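# Hang ball-filled shallow basket on stand peg by cord

## Task

Lift the shallow basket by its cord handle and hang it on the peg of the stand; it counts only if all the balls are still inside the basket at the end.

## Robot and tools

Robot: two arms, left_arm and right_arm, each with a parallel two-finger gripper and a wrist camera. Fixed cameras: cam_high and cam_low (672x504 each); wrist cameras: cam_left_wrist and cam_right_wrist (672x504).

Frames. The scene frame has its origin at table-top height, halfway between the nominal arm bases, +z up, +x out over the table, left_arm toward +y (image left/right does not follow arm names). Actual bases: left_arm at (+0.011, +0.289, +0.046) m, right_arm at (+0.035, -0.336, +0.006) m, both nearly unrotated. Each arm's reported hand position, orientation, velocities and targets, and its wrist camera pose, are in that arm's own base frame. Fixed cameras and the table use the scene frame. Motion offsets use the axes of the arm's current Hand target. On the gripper, +z runs out along the fingers and the fingers separate along y; end_effector_position is the point between the pads, about 1 cm short of the tips.

The 14-number row. Every motion call uses one flat row of 14 numbers, each in [-1, 1]: dx, dy, dz, rx, ry, rz, opening for left_arm, then the same seven for right_arm. Both arms always appear. dx..rz are an offset (not a pose) from that arm's Hand target as it was when the action or move began, along that target's own axes; 1.0 equals 0.6 m for dx/dy/dz or 180 degrees for rotation; rx, ry, rz form a single rotation vector. Sending six zeros re-asks for the present Hand target. Opening is absolute: +1 fully open (0.094 m), -1 closed. A 0 opening is a real command (half open), so repeat the current opening to leave a gripper alone.

execute_actions(actions, cameras): actions is a list of actions; each action is a list of up to 15 rows, one per 1/30 s step; a short action repeats its final row for the remaining steps. All rows in one action are offsets from that action's starting Hand target, so sending the same offset again moves further. An empty list returns state plus all camera images and extra fields (scene number, remaining actions). cameras: list of names, ["all"], or []; an unknown name invalidates the call.

move(target, speed, blend, opening_speed, grip_force, blocking, cameras): straight-line travel toward target, one 14-number row or a list of up to 15 rows; every row in the list is an offset from the same starting Hand targets, not from the previous row. speed: top path speed in m/s, 0.002 to 2.9 (default 0.25), one value or one per target; rotation limited to twice that in rad/s. blend: corner rounding in metres per target (0 = full stop at each). opening_speed: rate of the commanded opening per second on the -1..+1 scale, at least 0.2; use it to close gently. grip_force: per-pad force limit in newtons, 10 to 50, one number or one per arm; it persists; lower values close slowly. blocking=false returns after about 0.5 s while the move continues. Moves last at least 0.5 s and are cut off at 10 s. They do not avoid obstacles or the other arm. Avoid paths passing near an arm's own base; go around it. The result adds a move: line with the ending (done, off_target, moving, held, fault) and limits (paced = pose clipped, held = steps withheld). done means at rest within 10 mm and 2 degrees.

wait(seconds 0 to 10): lets time pass with last commands held. stop(): brakes a running move. zoom_image(camera, region=[x0,y0,x1,y1]) in pixels, at most 504x504, on a camera from the latest images. read_manual(section) gives only licence texts. finished_scene(scene): ends the current scene by its number; irreversible; the basket must already hang with all balls in it without the robot holding it.

Results: per arm end_effector_position (m) and end_effector_quat_wxyz in its base frame, Hand target (last commanded pose after clipping), Joint positions (last is measured finger opening in m), Joint velocities (may read 'within noise' or be omitted), joint torques (include arm weight; joints 1 to 3 wrap at ±28 N m), grip_measured (opening on the command scale, up to about 2.5 mm wide when empty; under firm grip reads a bit narrower than the part), Tool commands. Grippers often rest a few cm short of targets from friction and weight; this is not contact. Resend an all-zero or corrective offset to close the gap. Orientation commands are clipped to 40 degrees from the measured one per step.

Gripping: the squeeze rises about 1 N per 0.001 below first touch, then jumps to the force limit (50 to 64 N per pad at full force). Release by commanding well above grip_measured.

Caution: objects may get occasional small pushes. Never let anything fall off the table or leave it off the table; do not drop or release moving parts, slam, or push hard on fixed or heavy things. The arms, grippers and wrist cameras must not collide or squeeze each other; the clearance check will not prevent gripper-to-gripper contact. Avoid loading an arm's camera cable. Arms stopped by contact keep pushing until commanded back past the gripper. Holding loads, stretched postures or unreachable targets heat motors: MOTOR HOT appears at 75 °C, at 90 °C the arm folds and idles, at 100 °C it goes limp. Tilt the basket as little as possible so balls stay in.

Each tool is called after "Call:" as name(argument=value, ...), one argument or row to a line, values as JSON.

## Session

Call:
execute_actions(
  actions=[],
)

Scene clock: 0.00 s.
left_arm: end_effector_position=(+0.3915, +0.0459, +0.1122) grip_measured=+1.000 end_effector_quat_wxyz=(+0.577, -0.088, +0.805, +0.103) | right_arm: end_effector_position=(+0.3920, -0.0371, +0.1176) grip_measured=+1.000 end_effector_quat_wxyz=(+0.611, +0.070, +0.786, -0.059)
Joint positions: left_arm=[-0.014 1.475 0.382 0.762 -0.284 -0.028 0.094] | right_arm=[-0.026 1.501 0.33 0.919 0.155 0.032 0.094]
Joint velocities: within noise
Joint torques (N m): no reading
Heat: left arm: 27 °C; right arm: 30 °C.
Hand target: left_arm +0.3933, +0.0462, +0.1175; +0.583, -0.089, +0.801, +0.103 | right_arm +0.3941, -0.0372, +0.1240; +0.618, +0.071, +0.781, -0.059
Tool commands: left_gripper/opening=+1.0 right_gripper/opening=+1.0
camera_calibration:
cam_left_wrist: T_world_to_cam=[[0.261108, -0.962995, 0.0668078, -0.0697587], [-0.75217, -0.246346, -0.61119, 0.380118], [0.605031, 0.109336, -0.788659, -0.0512823], [0, 0, 0, 1]] pos_world=[0.335155, 0.03207, 0.19654]
cam_right_wrist: T_world_to_cam=[[-0.218279, -0.970312, 0.10416, 0.0337772], [-0.74368, 0.0962795, -0.661567, 0.377404], [0.631897, -0.221868, -0.742617, -0.0664222], [0, 0, 0, 1]] pos_world=[0.330013, -0.0182988, 0.196833]

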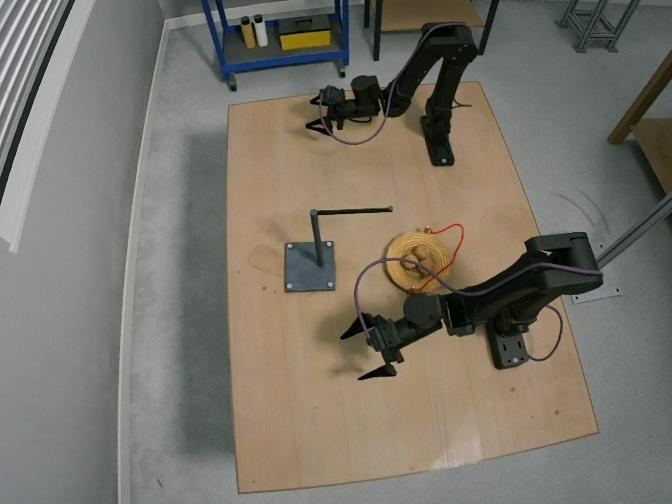

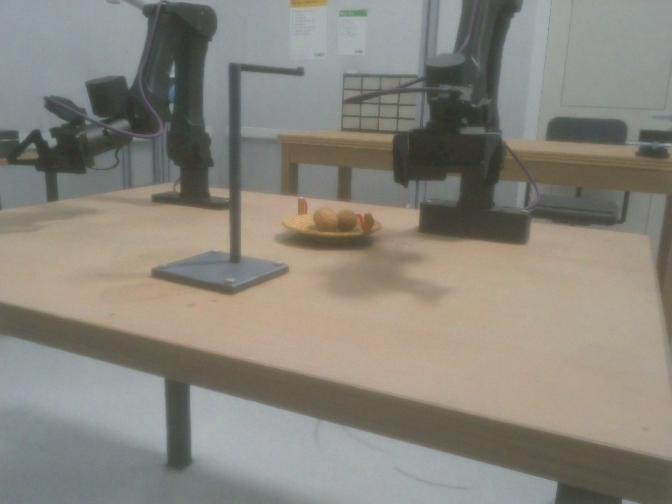

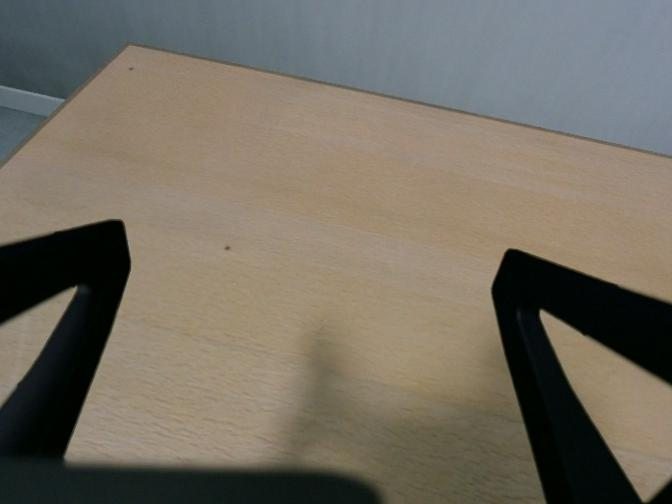

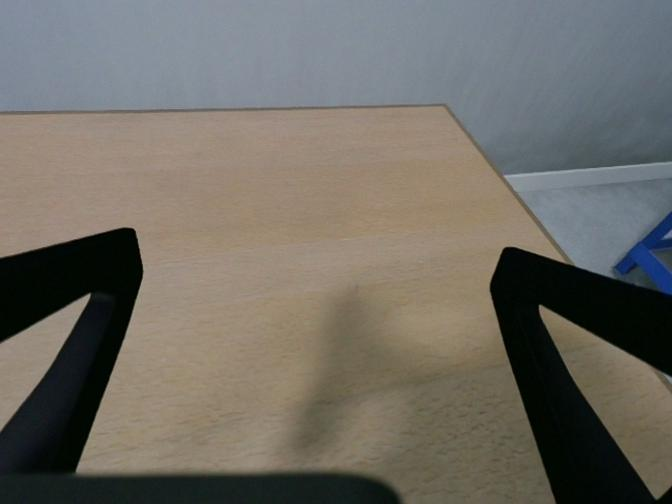

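Call:
zoom_image(
  camera="cam_high",
  region=[270, 180, 490, 310],
)

Call:
zoom_image(
  camera="cam_low",
  region=[140, 50, 440, 300],
)

Scaled by 2.291 from the camera's 672x504 image, which has a finer 960x720 frame.

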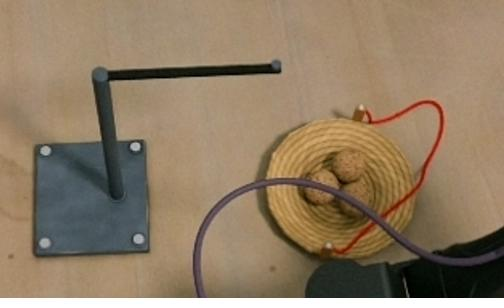

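Scaled by 1.680 from the camera's 672x504 image, which has a finer 960x720 frame.

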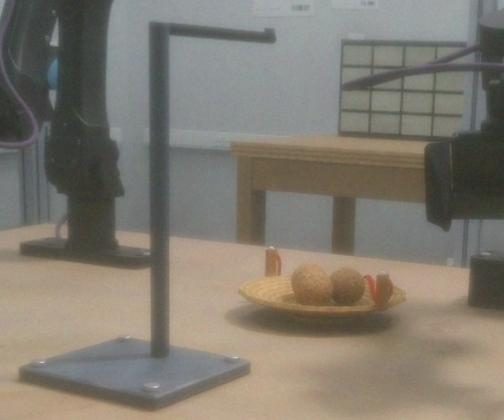

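Call:
move(
  target=[-0.037,0.243,0.058,0,0,0,1,-0.071,0.591,-0.722,-0.493,0.127,-0.274,1],
  speed=0.35,
  cameras=["all"],
)

Scene clock: 5.37 s.
left_arm: end_effector_position=(+0.3872, +0.1931, +0.1291) grip_measured=+1.000 end_effector_quat_wxyz=(+0.576, -0.095, +0.806, +0.102) | right_arm: end_effector_position=(+0.0574, +0.3841, +0.2553) grip_measured=+1.000 end_effector_quat_wxyz=(-0.271, +0.650, -0.660, -0.262)
Joint positions: left_arm=[0.567 1.555 0.557 0.665 0.259 0.146 0.094] | right_arm=[1.359 1.379 1.368 -0.796 -0.131 -0.144 0.094]
Joint torques (N m): left_arm=[0.39 -5.07 7.38 2.12 0.18 0.06] | right_arm=[0.14 -4.05 10.04 1.87 -0.25 -0.02]
Heat: left arm: 28 °C; right arm: 31 °C.
Hand target: left_arm +0.3937, +0.1964, +0.1372; +0.583, -0.089, +0.801, +0.103 | right_arm +0.0547, +0.3876, +0.2635; -0.271, +0.653, -0.654, -0.270
Off the commanded pose: left_arm 0.011 m, 1 deg | right_arm 0.009 m, 1 deg.
move: off_target (left_arm)
camera_calibration:
cam_left_wrist: T_world_to_cam=[[0.272634, -0.959087, 0.0763087, 0.065565], [-0.749886, -0.261515, -0.607685, 0.42502], [0.602778, 0.108453, -0.790504, -0.0501326], [0, 0, 0, 1]] pos_world=[0.331061, 0.179469, 0.213645]
cam_right_wrist: T_world_to_cam=[[0.994157, 0.00180887, 0.107928, -0.0889561], [0.0206834, -0.984525, -0.17402, 0.42589], [0.105943, 0.175235, -0.97881, 0.278685], [0, 0, 0, 1]] pos_world=[0.0501026, 0.370625, 0.356494]

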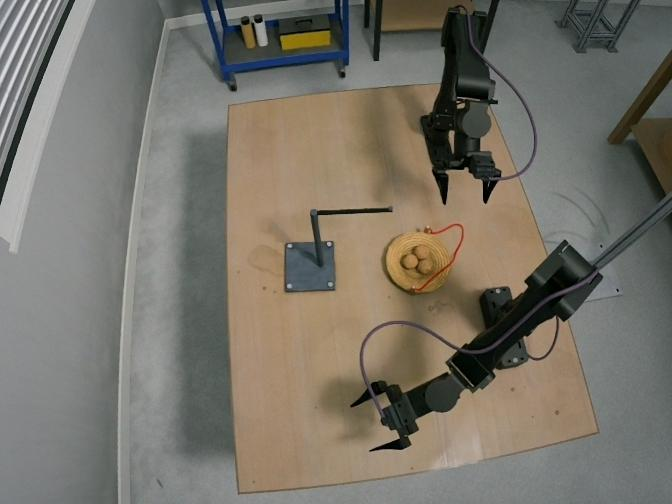

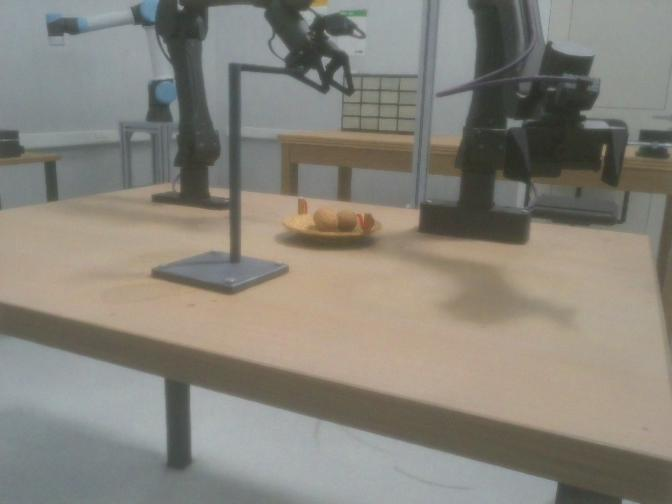

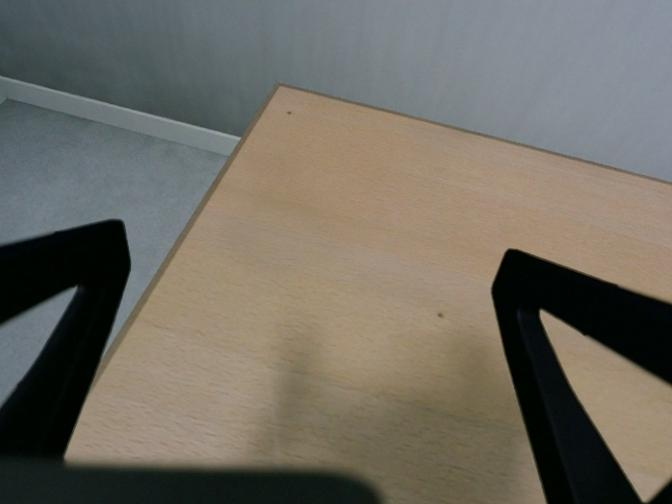

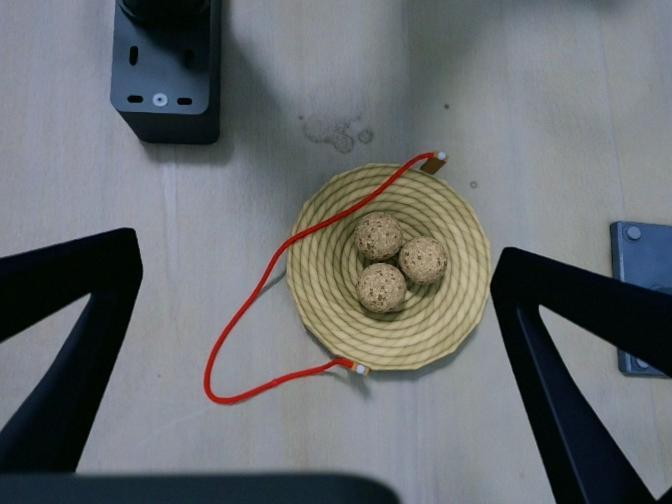

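Call:
move(
  target=[0,0,0,0,0,0,1,0.203,0.078,0.1825,0.0737,0.2425,0.178,0],
  cameras=["cam_right_wrist","cam_high"],
)

Scene clock: 8.67 s.
left_arm: end_effector_position=(+0.3872, +0.1930, +0.1291) grip_measured=+1.000 end_effector_quat_wxyz=(+0.576, -0.095, +0.806, +0.102) | right_arm: end_effector_position=(+0.0106, +0.3754, +0.0984) grip_measured=+0.001 end_effector_quat_wxyz=(+0.004, -0.472, +0.881, -0.001)
Joint positions: left_arm=[0.567 1.555 0.557 0.665 0.26 0.147 0.094] | right_arm=[1.543 1.972 1.682 -1.278 0.007 0.56 0.047]
Joint torques (N m): left_arm=[0.39 -5.05 7.32 2.11 0.18 0.06] | right_arm=[0.39 -8.12 8.68 0.32 -0.05 0.11]
Heat: left arm: 28 °C; right arm: 31 °C.
Hand target: left_arm +0.3937, +0.1963, +0.1372; +0.583, -0.089, +0.801, +0.103 | right_arm +0.0079, +0.3790, +0.1000; +0.000, -0.470, +0.882, +0.000
Off the commanded pose: left_arm 0.011 m, 1 deg | right_arm 0.005 m, 0 deg.
move: off_target (left_arm)
camera_calibration:
cam_right_wrist: T_world_to_cam=[[0.874578, -0.480574, 0.0645154, 0.161178], [-0.430915, -0.709319, 0.557833, 0.220376], [-0.222318, -0.51567, -0.827442, 0.379562], [0, 0, 0, 1]] pos_world=[0.0383845, 0.429503, 0.180733]
Images, in order (width x height): cam_high 672x504, cam_right_wrist 672x504.

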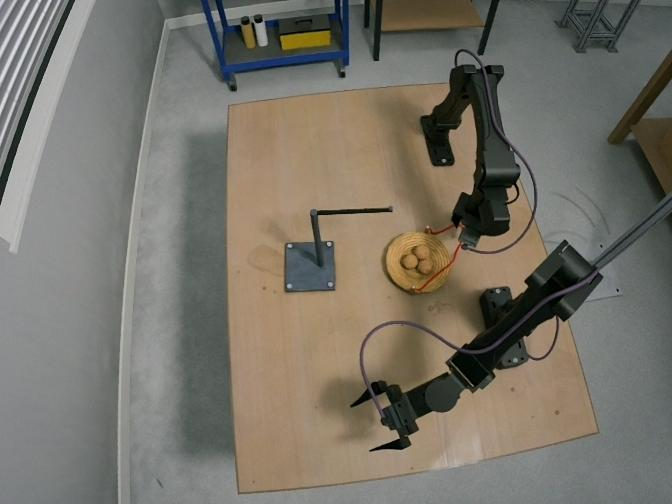

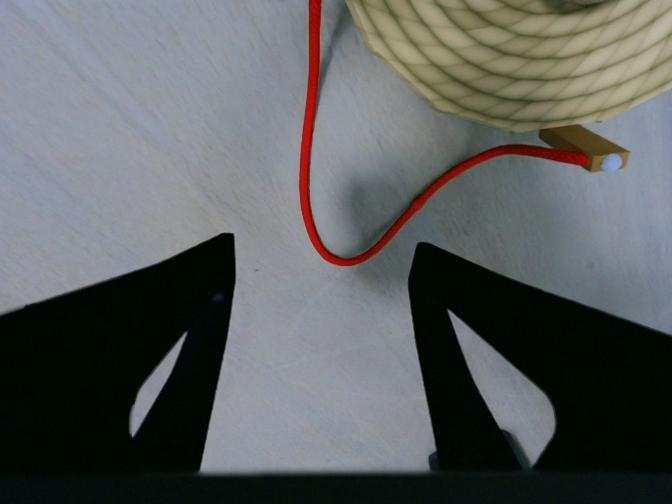

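Call:
move(
  target=[0,0,0,0,0,0,1,0,0.0083,0.14,0,0,0,0],
  speed=0.15,
  cameras=["cam_right_wrist"],
)

Scene clock: 10.20 s.
left_arm: end_effector_position=(+0.3872, +0.1930, +0.1291) grip_measured=+1.000 end_effector_quat_wxyz=(+0.576, -0.095, +0.806, +0.102) | right_arm: end_effector_position=(+0.0067, +0.3803, +0.0227) grip_measured=+0.001 end_effector_quat_wxyz=(+0.003, -0.472, +0.882, -0.001)
Joint positions: left_arm=[0.567 1.555 0.557 0.665 0.26 0.147 0.094] | right_arm=[1.553 2.047 1.484 -1.006 0.006 0.571 0.047]
Joint torques (N m): left_arm=[0.36 -5.05 7.36 2.11 0.18 0.07] | right_arm=[0.43 -8.57 5.22 0.72 -0.05 0.1]
Heat: left arm: 29 °C; right arm: 31 °C.
Hand target: left_arm +0.3937, +0.1963, +0.1372; +0.583, -0.089, +0.801, +0.103 | right_arm +0.0039, +0.3818, +0.0159; +0.000, -0.470, +0.882, +0.000
Off the commanded pose: left_arm 0.011 m, 1 deg | right_arm 0.007 m, 0 deg.
move: off_target (left_arm)
camera_calibration:
cam_right_wrist: T_world_to_cam=[[0.873886, -0.481876, 0.0641803, 0.172333], [-0.431591, -0.708294, 0.558612, 0.264107], [-0.223723, -0.515863, -0.826942, 0.318677], [0, 0, 0, 1]] pos_world=[0.0346827, 0.434503, 0.104934]
Images, in order (width x height): cam_right_wrist 672x504.

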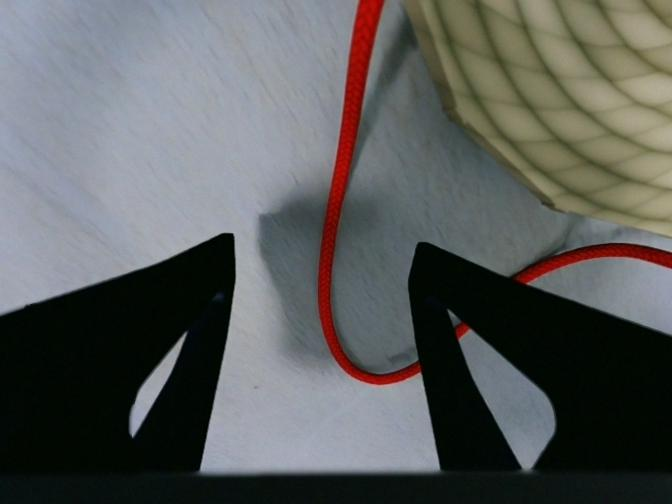

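Call:
move(
  target=[0,0,0,0,0,0,1,0,0,0.012,0,0,0,0],
  speed=0.1,
)

Call:
move(
  target=[0,0,0,0,0,0,1,0,0,0,0,0,0,-1],
  opening_speed=1,
  cameras=["cam_right_wrist"],
)

Scene clock: 11.20 s.
left_arm: end_effector_position=(+0.3872, +0.1930, +0.1291) grip_measured=+1.000 end_effector_quat_wxyz=(+0.576, -0.095, +0.806, +0.102) | right_arm: end_effector_position=(+0.0068, +0.3825, +0.0198) grip_measured=+0.001 end_effector_quat_wxyz=(+0.006, -0.471, +0.882, +0.005)
Joint positions: left_arm=[0.567 1.555 0.557 0.665 0.26 0.147 0.094] | right_arm=[1.553 2.047 1.472 -0.981 0.006 0.572 0.047]
Joint torques (N m): left_arm=[0.38 -5.08 7.38 2.12 0.19 0.07] | right_arm=[0.43 -7.9 4.83 0.74 -0.05 0.1]
Heat: left arm: 29 °C; right arm: 31 °C.
Hand target: left_arm +0.3937, +0.1963, +0.1372; +0.583, -0.089, +0.801, +0.103 | right_arm +0.0039, +0.3817, +0.0087; +0.000, -0.470, +0.882, +0.000
Off the commanded pose: left_arm 0.011 m, 1 deg | right_arm 0.011 m, 1 deg.
move: off_target (left_arm, right_arm)

Scene clock: 12.40 s.
left_arm: end_effector_position=(+0.3872, +0.1930, +0.1291) grip_measured=+1.000 end_effector_quat_wxyz=(+0.576, -0.095, +0.806, +0.102) | right_arm: end_effector_position=(+0.0068, +0.3827, +0.0198) grip_measured=-0.995 end_effector_quat_wxyz=(+0.006, -0.471, +0.882, +0.005)
Joint positions: left_arm=[0.567 1.555 0.557 0.665 0.26 0.147 0.094] | right_arm=[1.553 2.047 1.472 -0.981 0.006 0.572 0]
Joint torques (N m): left_arm=[0.38 -5.08 7.35 2.11 0.19 0.07] | right_arm=[0.42 -7.91 4.83 0.72 -0.04 0.1]
Heat: left arm: 29 °C; right arm: 31 °C.
Hand target: left_arm +0.3937, +0.1963, +0.1372; +0.583, -0.089, +0.801, +0.103 | right_arm +0.0039, +0.3817, +0.0087; +0.000, -0.470, +0.882, +0.000
Off the commanded pose: left_arm 0.011 m, 1 deg | right_arm 0.012 m, 1 deg.
move: off_target (left_arm, right_arm)
camera_calibration:
cam_right_wrist: T_world_to_cam=[[0.873679, -0.483038, 0.0579648, 0.174249], [-0.43201, -0.7155, 0.549023, 0.270399], [-0.223725, -0.504711, -0.833795, 0.313348], [0, 0, 0, 1]] pos_world=[0.0346818, 0.43579, 0.102713]
Images, in order (width x height): cam_right_wrist 672x504.

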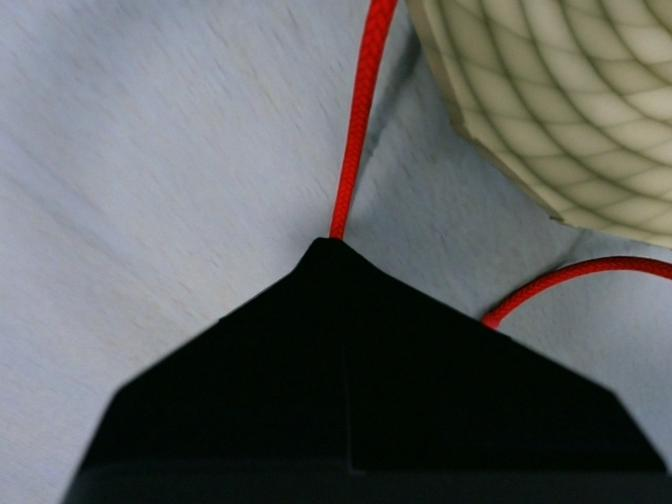

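Call:
move(
  target=[
    [0,0,0,0,0,0,1,0,0,-0.07,0,0,0,-1],
    [0,0,0,0,0,0,1,-0.112,-0.077,-0.235,0,0,0,-1],
    [0,0,0,0,0,0,1,-0.169,-0.133,-0.275,0,0,0,-1],
  ],
  blend=[0.02,0.02,0],
  speed=0.15,
  cameras=["cam_right_wrist","cam_low","cam_high"],
)

Scene clock: 14.83 s.
left_arm: end_effector_position=(+0.3872, +0.1930, +0.1291) grip_measured=+1.000 end_effector_quat_wxyz=(+0.576, -0.095, +0.806, +0.102) | right_arm: end_effector_position=(+0.1281, +0.4186, +0.1764) grip_measured=-0.995 end_effector_quat_wxyz=(+0.047, -0.465, +0.883, +0.046)
Joint positions: left_arm=[0.567 1.555 0.557 0.665 0.26 0.147 0.094] | right_arm=[1.273 2.169 2.286 -1.556 0.003 0.304 0]
Joint torques (N m): left_arm=[0.4 -5.08 7.36 2.11 0.19 0.06] | right_arm=[0.4 -8.96 8.17 0.64 -0.01 -0.03]
Heat: left arm: 30 °C; right arm: 32 °C.
Hand target: left_arm +0.3937, +0.1963, +0.1372; +0.583, -0.089, +0.801, +0.103 | right_arm +0.1265, +0.4215, +0.1737; +0.000, -0.470, +0.882, +0.000
Off the commanded pose: left_arm 0.011 m, 1 deg | right_arm 0.004 m, 8 deg.
joint sent to its limit (right arm) — joint 4 (wrist pitch), lower limit. The joint targets are off in orientation, not in position.
move: off_target (left_arm, right_arm)
camera_calibration:
cam_right_wrist: T_world_to_cam=[[0.865753, -0.499364, 0.0332806, 0.088668], [-0.458597, -0.764931, 0.452293, 0.303626], [-0.200401, -0.406836, -0.891248, 0.455358], [0, 0, 0, 1]] pos_world=[0.153732, 0.461787, 0.265558]
Images, in order (width x height): cam_high 672x504, cam_low 672x504, cam_right_wrist 672x504.

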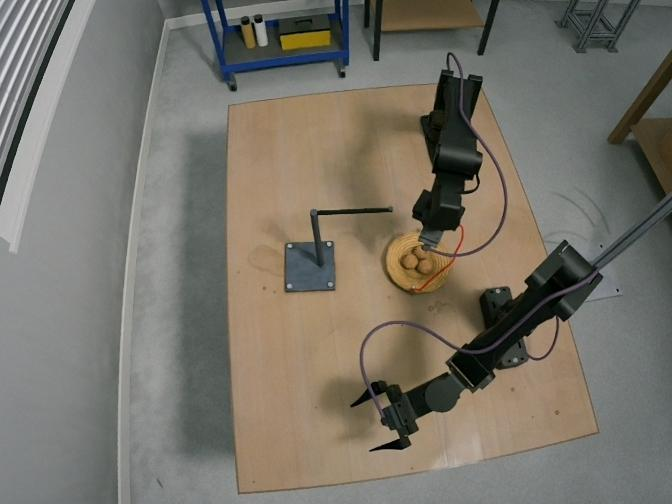

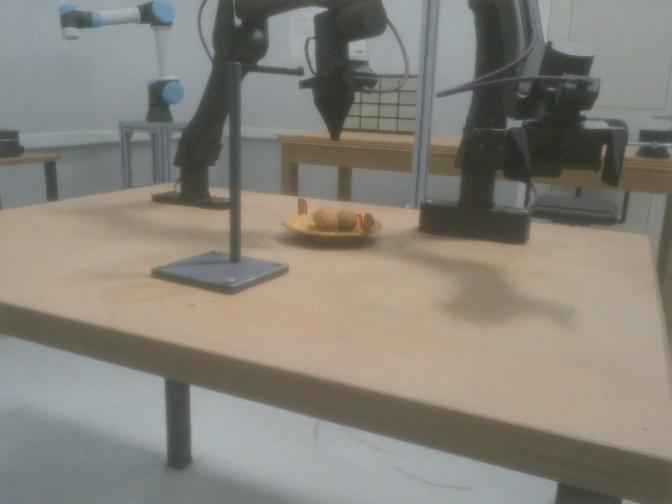

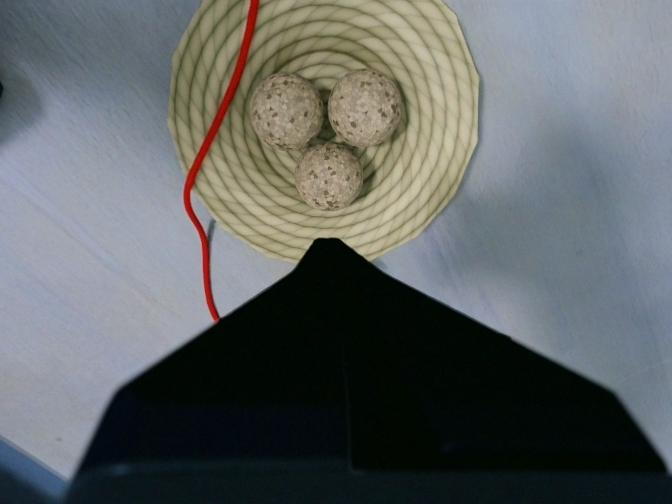

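Call:
move(
  target=[0,0,0,0,0,0,1,0.113,0.068,-0.15,-0.0737,-0.2425,-0.178,0],
  cameras=["cam_right_wrist"],
)

Scene clock: 17.53 s.
left_arm: end_effector_position=(+0.3872, +0.1930, +0.1291) grip_measured=+1.000 end_effector_quat_wxyz=(+0.576, -0.095, +0.806, +0.102) | right_arm: end_effector_position=(+0.0592, +0.3882, +0.2557) grip_measured=-0.001 end_effector_quat_wxyz=(-0.262, +0.652, -0.664, -0.256)
Joint positions: left_arm=[0.567 1.555 0.557 0.665 0.26 0.147 0.094] | right_arm=[1.357 1.415 1.417 -0.832 -0.131 -0.144 0.047]
Joint torques (N m): left_arm=[0.39 -5.07 7.36 2.1 0.18 0.06] | right_arm=[0.31 -7.04 5.9 2.2 -0.24 0]
Heat: left arm: 30 °C; right arm: 31 °C.
Hand target: left_arm +0.3937, +0.1963, +0.1372; +0.583, -0.089, +0.801, +0.103 | right_arm +0.0549, +0.3879, +0.2637; -0.271, +0.653, -0.654, -0.270
Off the commanded pose: left_arm 0.011 m, 1 deg | right_arm 0.009 m, 2 deg.
move: off_target (left_arm)
camera_calibration:
cam_right_wrist: T_world_to_cam=[[0.994682, 0.00234344, 0.102965, -0.089687], [0.0179141, -0.988438, -0.150561, 0.42561], [0.101422, 0.151605, -0.983224, 0.288745], [0, 0, 0, 1]] pos_world=[0.0523006, 0.377124, 0.357216]
Images, in order (width x height): cam_right_wrist 672x504.

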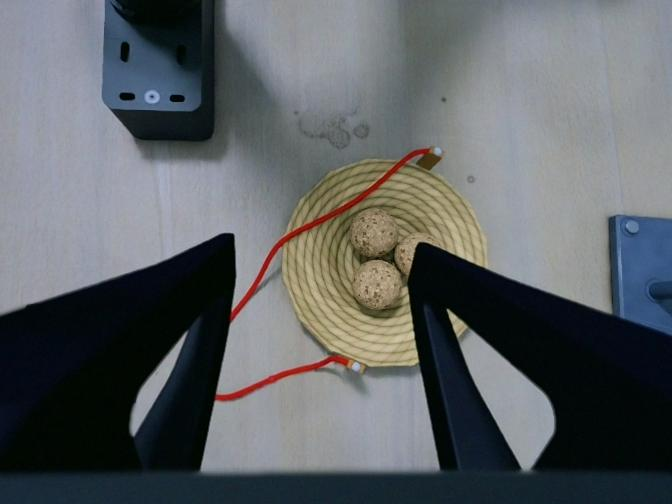

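Call:
move(
  target=[0,0,0,0,0,0,1,0.203,0.086,0.26,0.0737,0.2425,0.178,-0.2],
)

Call:
move(
  target=[0,0,0,0,0,0,1,0,0,0.085,0,0,0,-0.2],
  speed=0.1,
  cameras=["cam_right_wrist"],
)

Scene clock: 20.47 s.
left_arm: end_effector_position=(+0.3872, +0.1930, +0.1291) grip_measured=+1.000 end_effector_quat_wxyz=(+0.576, -0.095, +0.806, +0.102) | right_arm: end_effector_position=(+0.0063, +0.4087, +0.0669) grip_measured=-0.198 end_effector_quat_wxyz=(+0.004, -0.472, +0.881, +0.000)
Joint positions: left_arm=[0.567 1.555 0.557 0.665 0.26 0.147 0.094] | right_arm=[1.556 2.117 1.771 -1.22 0.007 0.573 0.038]
Joint torques (N m): left_arm=[0.38 -5.05 7.38 2.11 0.18 0.06] | right_arm=[0.4 -9.18 8.64 0.28 -0.04 0.11]
Heat: left arm: 30 °C; right arm: 32 °C.
Hand target: left_arm +0.3937, +0.1963, +0.1372; +0.583, -0.089, +0.801, +0.103 | right_arm +0.0033, +0.4121, +0.0673; +0.000, -0.470, +0.882, +0.000
Off the commanded pose: left_arm 0.011 m, 1 deg | right_arm 0.004 m, 1 deg.
move: off_target (left_arm)

Scene clock: 21.67 s.
left_arm: end_effector_position=(+0.3872, +0.1930, +0.1291) grip_measured=+1.000 end_effector_quat_wxyz=(+0.576, -0.095, +0.806, +0.102) | right_arm: end_effector_position=(+0.0062, +0.4110, +0.0248) grip_measured=-0.198 end_effector_quat_wxyz=(+0.004, -0.472, +0.882, +0.001)
Joint positions: left_arm=[0.567 1.555 0.557 0.665 0.26 0.147 0.094] | right_arm=[1.556 2.156 1.662 -1.072 0.007 0.574 0.038]
Joint torques (N m): left_arm=[0.36 -5.08 7.36 2.11 0.19 0.07] | right_arm=[0.38 -9.33 5.29 0.72 -0.05 0.11]
Heat: left arm: 31 °C; right arm: 32 °C.
Hand target: left_arm +0.3937, +0.1963, +0.1372; +0.583, -0.089, +0.801, +0.103 | right_arm +0.0034, +0.4122, +0.0163; +0.000, -0.470, +0.882, +0.000
Off the commanded pose: left_arm 0.011 m, 1 deg | right_arm 0.009 m, 0 deg.
move: off_target (left_arm)
camera_calibration:
cam_right_wrist: T_world_to_cam=[[0.874041, -0.481771, 0.0628411, 0.187447], [-0.431531, -0.71037, 0.556017, 0.285338], [-0.223232, -0.5131, -0.828792, 0.335018], [0, 0, 0, 1]] pos_world=[0.0340829, 0.4649, 0.107229]
Images, in order (width x height): cam_right_wrist 672x504.

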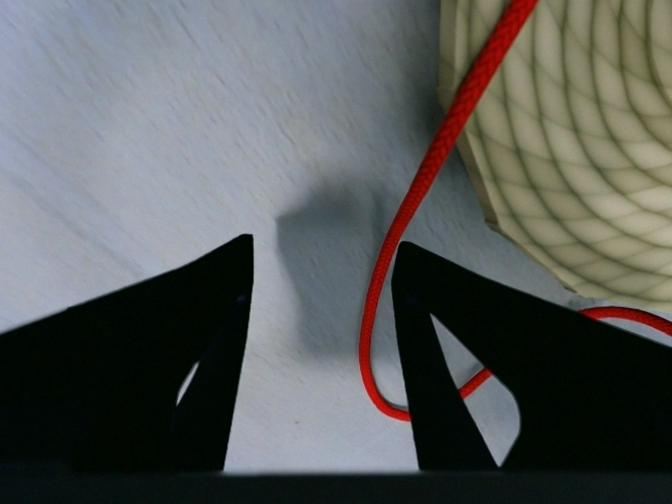

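Call:
move(
  target=[0,0,0,0,0,0,1,0.028,-0.02,0.0,0,0,0,-0.2],
  speed=0.1,
)

Call:
move(
  target=[0,0,0,0,0,0,1,0,0,0.027,0,0,0,-0.2],
  speed=0.05,
  cameras=["cam_right_wrist"],
)

Scene clock: 22.63 s.
left_arm: end_effector_position=(+0.3872, +0.1930, +0.1291) grip_measured=+1.000 end_effector_quat_wxyz=(+0.576, -0.095, +0.806, +0.102) | right_arm: end_effector_position=(+0.0057, +0.3866, +0.0054) grip_measured=-0.199 end_effector_quat_wxyz=(-0.009, -0.471, +0.882, -0.022)
Joint positions: left_arm=[0.567 1.555 0.557 0.665 0.26 0.147 0.094] | right_arm=[1.556 2.136 1.549 -1.03 0.006 0.575 0.038]
Joint torques (N m): left_arm=[0.38 -5.07 7.35 2.11 0.18 0.06] | right_arm=[0.18 -13.48 4.29 0.61 -0.05 0.07]
Heat: left arm: 31 °C; right arm: 32 °C.
Hand target: left_arm +0.3937, +0.1963, +0.1372; +0.583, -0.089, +0.801, +0.103 | right_arm +0.0040, +0.3915, +0.0162; +0.000, -0.470, +0.882, +0.000
Off the commanded pose: left_arm 0.011 m, 1 deg | right_arm 0.012 m, 3 deg.
move: off_target (left_arm, right_arm)

Scene clock: 23.37 s.
left_arm: end_effector_position=(+0.3872, +0.1930, +0.1291) grip_measured=+1.000 end_effector_quat_wxyz=(+0.576, -0.095, +0.806, +0.102) | right_arm: end_effector_position=(+0.0056, +0.3864, +0.0043) grip_measured=-0.199 end_effector_quat_wxyz=(-0.006, -0.471, +0.882, -0.015)
Joint positions: left_arm=[0.567 1.555 0.557 0.665 0.26 0.147 0.094] | right_arm=[1.556 2.124 1.525 -1.005 0.005 0.575 0.038]
Joint torques (N m): left_arm=[0.39 -5.07 7.38 2.11 0.19 0.07] | right_arm=[0.2 -10.67 3.23 0.98 -0.04 0.07]
Heat: left arm: 31 °C; right arm: 32 °C.
Hand target: left_arm +0.3937, +0.1963, +0.1372; +0.583, -0.089, +0.801, +0.103 | right_arm +0.0039, +0.3915, +0.0001; +0.000, -0.470, +0.882, +0.000
Off the commanded pose: left_arm 0.011 m, 1 deg | right_arm 0.007 m, 2 deg.
move: off_target (left_arm)
camera_calibration:
cam_right_wrist: T_world_to_cam=[[0.873819, -0.47976, 0.0791923, 0.176562], [-0.430899, -0.688542, 0.583297, 0.27043], [-0.225315, -0.54382, -0.808389, 0.317063], [0, 0, 0, 1]] pos_world=[0.0336837, 0.443335, 0.0845865]
Images, in order (width x height): cam_right_wrist 672x504.

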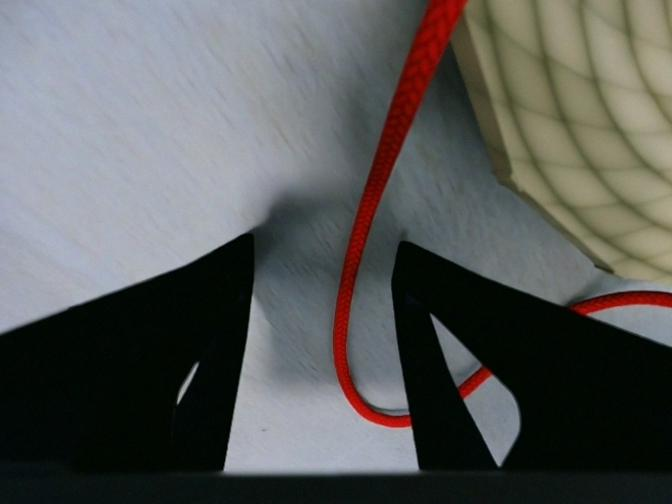

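Call:
move(
  target=[0,0,0,0,0,0,1,0,0,0,0,0,0,-1],
  opening_speed=1,
  cameras=["cam_right_wrist"],
)

Scene clock: 24.43 s.
left_arm: end_effector_position=(+0.3872, +0.1930, +0.1291) grip_measured=+1.000 end_effector_quat_wxyz=(+0.576, -0.095, +0.806, +0.102) | right_arm: end_effector_position=(-0.0005, +0.3935, +0.0039) grip_measured=-0.971 end_effector_quat_wxyz=(-0.010, -0.473, +0.881, +0.003)
Joint positions: left_arm=[0.567 1.555 0.557 0.665 0.26 0.147 0.094] | right_arm=[1.56 2.124 1.524 -0.975 -0.021 0.575 0.001]
Joint torques (N m): left_arm=[0.39 -5.07 7.36 2.11 0.19 0.06] | right_arm=[-0.16 -10.65 3.54 0.73 0.23 0.08]
Heat: left arm: 31 °C; right arm: 31 °C.
Hand target: left_arm +0.3937, +0.1963, +0.1372; +0.583, -0.089, +0.801, +0.103 | right_arm +0.0041, +0.3914, +0.0001; +0.000, -0.470, +0.883, +0.000
Off the commanded pose: left_arm 0.011 m, 1 deg | right_arm 0.006 m, 1 deg.
move: off_target (left_arm)
camera_calibration:
cam_right_wrist: T_world_to_cam=[[0.876984, -0.47858, 0.0431299, 0.184955], [-0.413777, -0.706491, 0.574159, 0.280055], [-0.24431, -0.521374, -0.817607, 0.310408], [0, 0, 0, 1]] pos_world=[0.0295133, 0.448211, 0.0850184]
Images, in order (width x height): cam_right_wrist 672x504.

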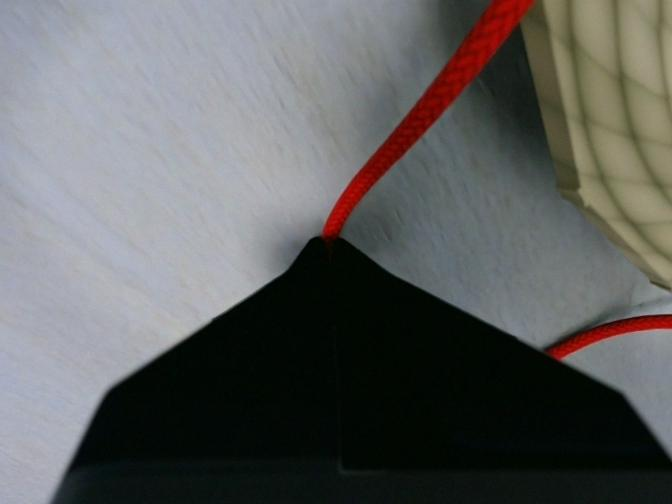

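Call:
move(
  target=[
    [0,0,0,0,0,0,1,0,0,-0.07,0,-0.04,0,-1],
    [0,0,0,0,0,0,1,-0.10,-0.085,-0.22,0,-0.1,0,-1],
    [0,0,0,0,0,0,1,-0.154,-0.143,-0.283,0,-0.13,0,-1],
  ],
  blend=[0.02,0.02,0],
  speed=0.15,
  cameras=["cam_right_wrist","cam_low","cam_high"],
)

Scene clock: 26.90 s.
left_arm: end_effector_position=(+0.3872, +0.1930, +0.1291) grip_measured=+1.000 end_effector_quat_wxyz=(+0.576, -0.095, +0.806, +0.102) | right_arm: end_effector_position=(+0.1252, +0.4186, +0.1449) grip_measured=-0.976 end_effector_quat_wxyz=(+0.157, -0.462, +0.869, +0.080)
Joint positions: left_arm=[0.567 1.555 0.557 0.665 0.26 0.147 0.094] | right_arm=[1.33 1.892 1.697 -1.043 0.127 0.332 0.001]
Joint torques (N m): left_arm=[0.39 -5.07 7.36 2.12 0.18 0.06] | right_arm=[0.23 -12.23 9.24 1.04 0.21 0]
Heat: left arm: 31 °C; right arm: 32 °C.
Hand target: left_arm +0.3937, +0.1963, +0.1372; +0.583, -0.089, +0.801, +0.103 | right_arm +0.1267, +0.4204, +0.1699; +0.179, -0.461, +0.864, +0.095
Off the commanded pose: left_arm 0.011 m, 1 deg | right_arm 0.025 m, 3 deg.
move: off_target (left_arm, right_arm)
camera_calibration:
cam_right_wrist: T_world_to_cam=[[0.85622, -0.508299, 0.0923038, 0.0886062], [-0.514517, -0.82295, 0.240884, 0.378462], [-0.0464799, -0.253742, -0.966155, 0.354228], [0, 0, 0, 1]] pos_world=[0.135323, 0.446376, 0.242895]
Images, in order (width x height): cam_high 672x504, cam_low 672x504, cam_right_wrist 672x504.

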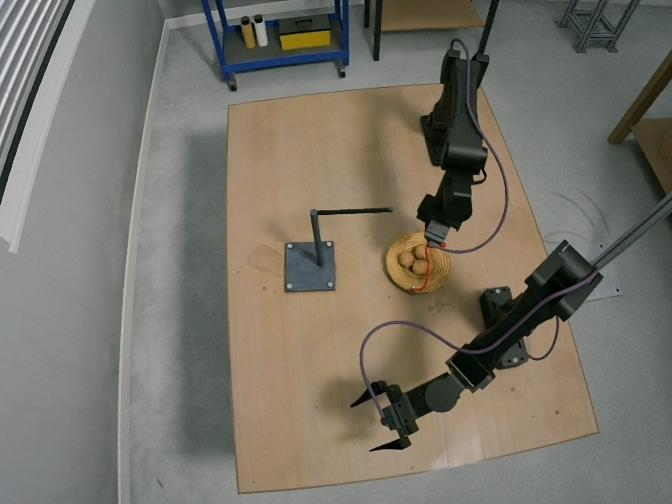

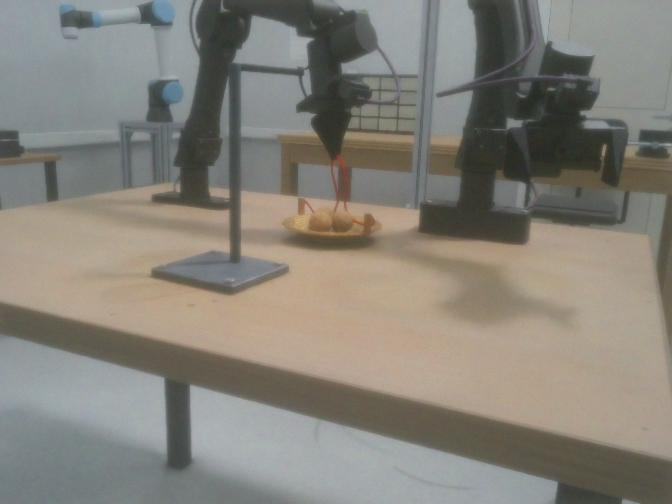

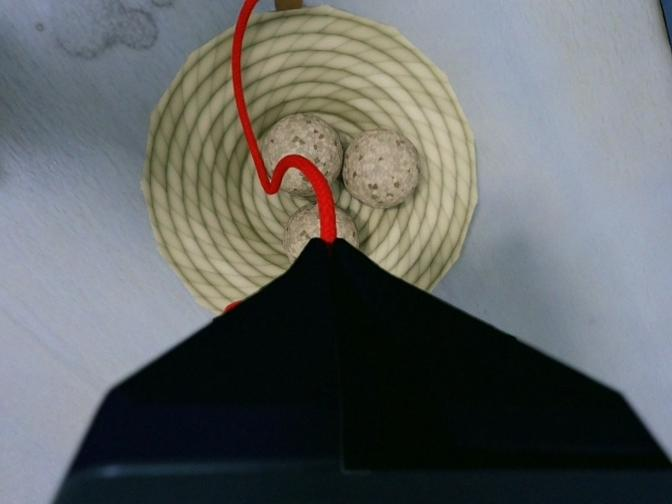

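Call:
move(
  target=[0,0,0,0,0,0,1,-0.033,0,-0.0765,0,0,0,-1],
  speed=0.1,
  cameras=["cam_right_wrist","cam_low","cam_high"],
)

Call:
zoom_image(
  camera="cam_low",
  region=[230, 90, 430, 260],
)

Scene clock: 28.37 s.
left_arm: end_effector_position=(+0.3872, +0.1930, +0.1291) grip_measured=+1.000 end_effector_quat_wxyz=(+0.576, -0.095, +0.806, +0.102) | right_arm: end_effector_position=(+0.1251, +0.4184, +0.2168) grip_measured=-0.976 end_effector_quat_wxyz=(+0.174, -0.459, +0.866, +0.098)
Joint positions: left_arm=[0.567 1.555 0.557 0.665 0.26 0.147 0.094] | right_arm=[1.33 1.892 1.969 -1.264 0.127 0.33 0.001]
Joint torques (N m): left_arm=[0.36 -5.09 7.36 2.12 0.19 0.06] | right_arm=[0.21 -8.01 8.8 1.21 0.21 -0.02]
Heat: left arm: 31 °C; right arm: 32 °C.
Hand target: left_arm +0.3937, +0.1963, +0.1372; +0.583, -0.089, +0.801, +0.103 | right_arm +0.1266, +0.4203, +0.2200; +0.179, -0.461, +0.864, +0.095
Off the commanded pose: left_arm 0.011 m, 1 deg | right_arm 0.004 m, 1 deg.
move: off_target (left_arm)
camera_calibration:
cam_right_wrist: T_world_to_cam=[[0.855825, -0.511388, 0.077758, 0.0864587], [-0.516168, -0.834513, 0.192769, 0.376416], [-0.0336896, -0.205113, -0.978158, 0.404225], [0, 0, 0, 1]] pos_world=[0.133919, 0.44125, 0.316112]
Images, in order (width x height): cam_high 672x504, cam_low 672x504, cam_right_wrist 672x504.

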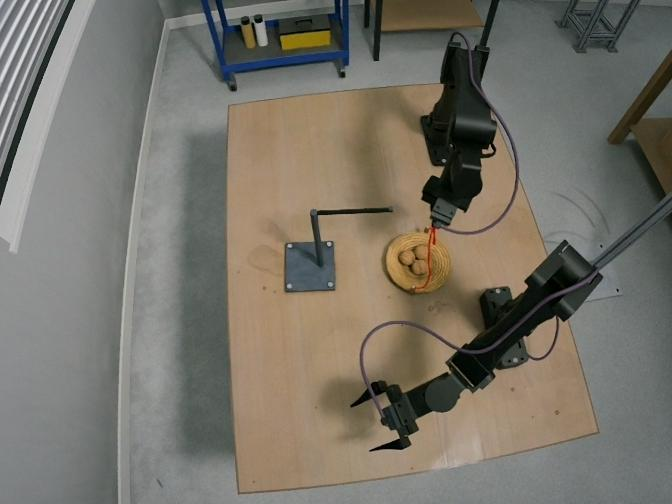

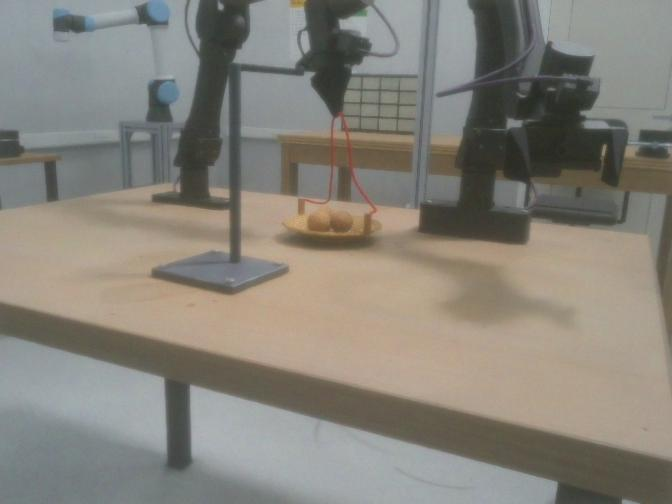

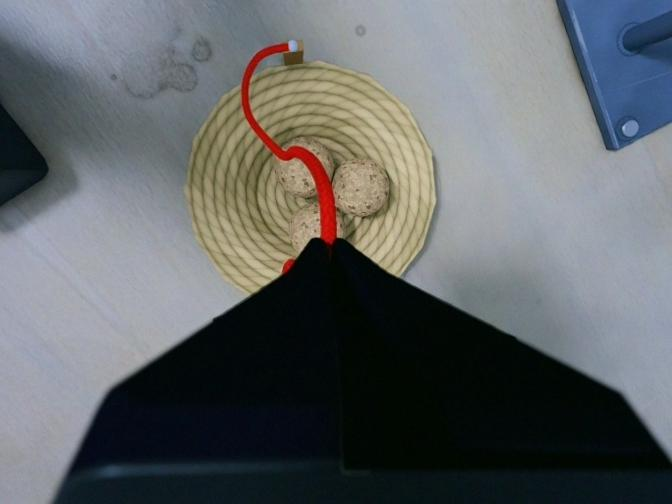

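Scaled by 2.520 from the camera's 672x504 image, which has a finer 960x720 frame.

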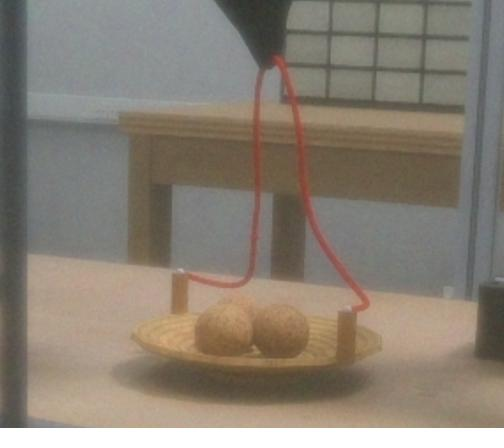

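Call:
move(
  target=[0,0,0,0,0,0,1,-0.0463,0,-0.107,0,0,0,-1],
  speed=0.06,
  cameras=["cam_right_wrist","cam_low","cam_high"],
)

Call:
zoom_image(
  camera="cam_low",
  region=[230, 50, 430, 260],
)

Scene clock: 30.33 s.
left_arm: end_effector_position=(+0.3872, +0.1930, +0.1291) grip_measured=+1.000 end_effector_quat_wxyz=(+0.576, -0.095, +0.806, +0.102) | right_arm: end_effector_position=(+0.1247, +0.4167, +0.2804) grip_measured=-0.976 end_effector_quat_wxyz=(+0.183, -0.460, +0.862, +0.107)
Joint positions: left_arm=[0.567 1.555 0.557 0.665 0.26 0.147 0.094] | right_arm=[1.33 2.022 2.433 -1.574 0.127 0.324 0.001]
Joint torques (N m): left_arm=[0.38 -5.05 7.36 2.12 0.19 0.06] | right_arm=[0.25 -8.88 8.34 1.41 0.22 -0.01]
Heat: left arm: 31 °C; right arm: 32 °C.
Hand target: left_arm +0.3937, +0.1963, +0.1372; +0.583, -0.089, +0.801, +0.103 | right_arm +0.1266, +0.4203, +0.2899; +0.179, -0.461, +0.864, +0.095
Off the commanded pose: left_arm 0.011 m, 1 deg | right_arm 0.010 m, 1 deg.
joint read past its limit (right arm) — joint 4 (wrist pitch), lower limit.
joint sent to its limit (right arm) — joint 4 (wrist pitch), lower limit. The joint targets are off in orientation, not in position.
move: off_target (left_arm)
camera_calibration:
cam_right_wrist: T_world_to_cam=[[0.858109, -0.508214, 0.0732676, 0.0805949], [-0.512866, -0.84142, 0.170241, 0.371269], [-0.02487, -0.183662, -0.982675, 0.45731], [0, 0, 0, 1]] pos_world=[0.132625, 0.437343, 0.380277]
Images, in order (width x height): cam_high 672x504, cam_low 672x504, cam_right_wrist 672x504.

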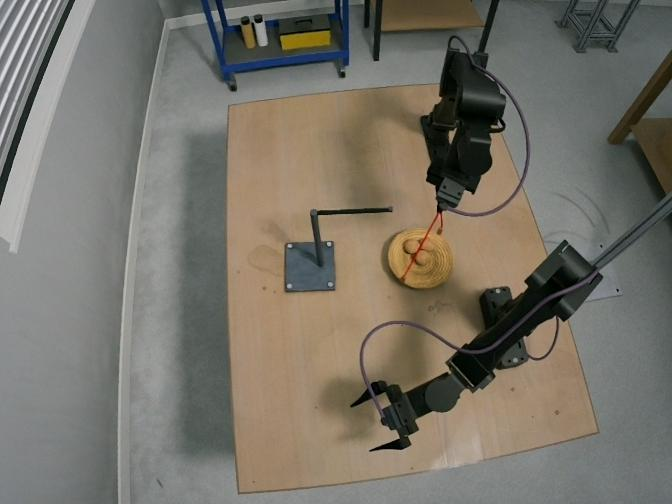

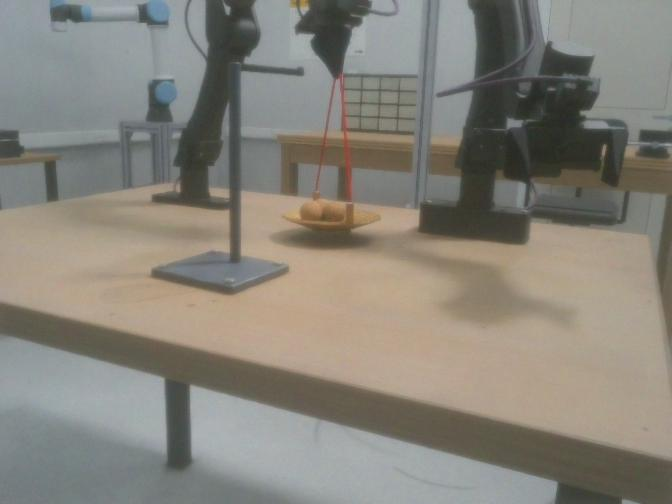

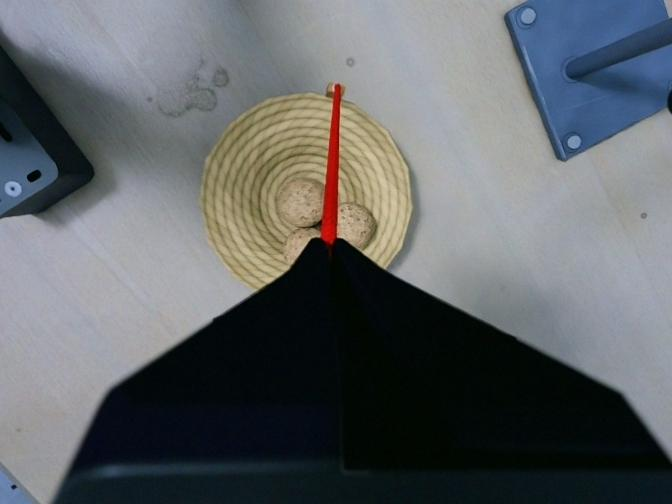

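Scaled by 2.400 from the camera's 672x504 image, which has a finer 960x720 frame.

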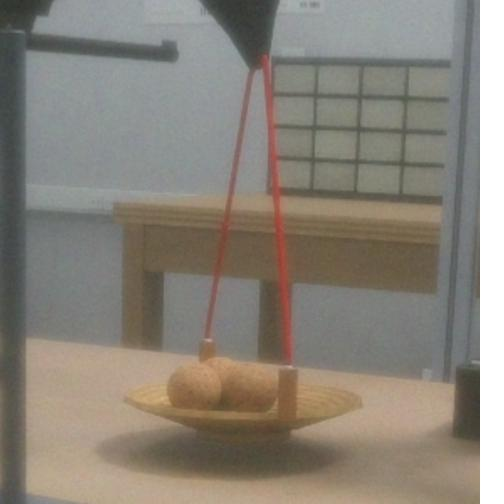

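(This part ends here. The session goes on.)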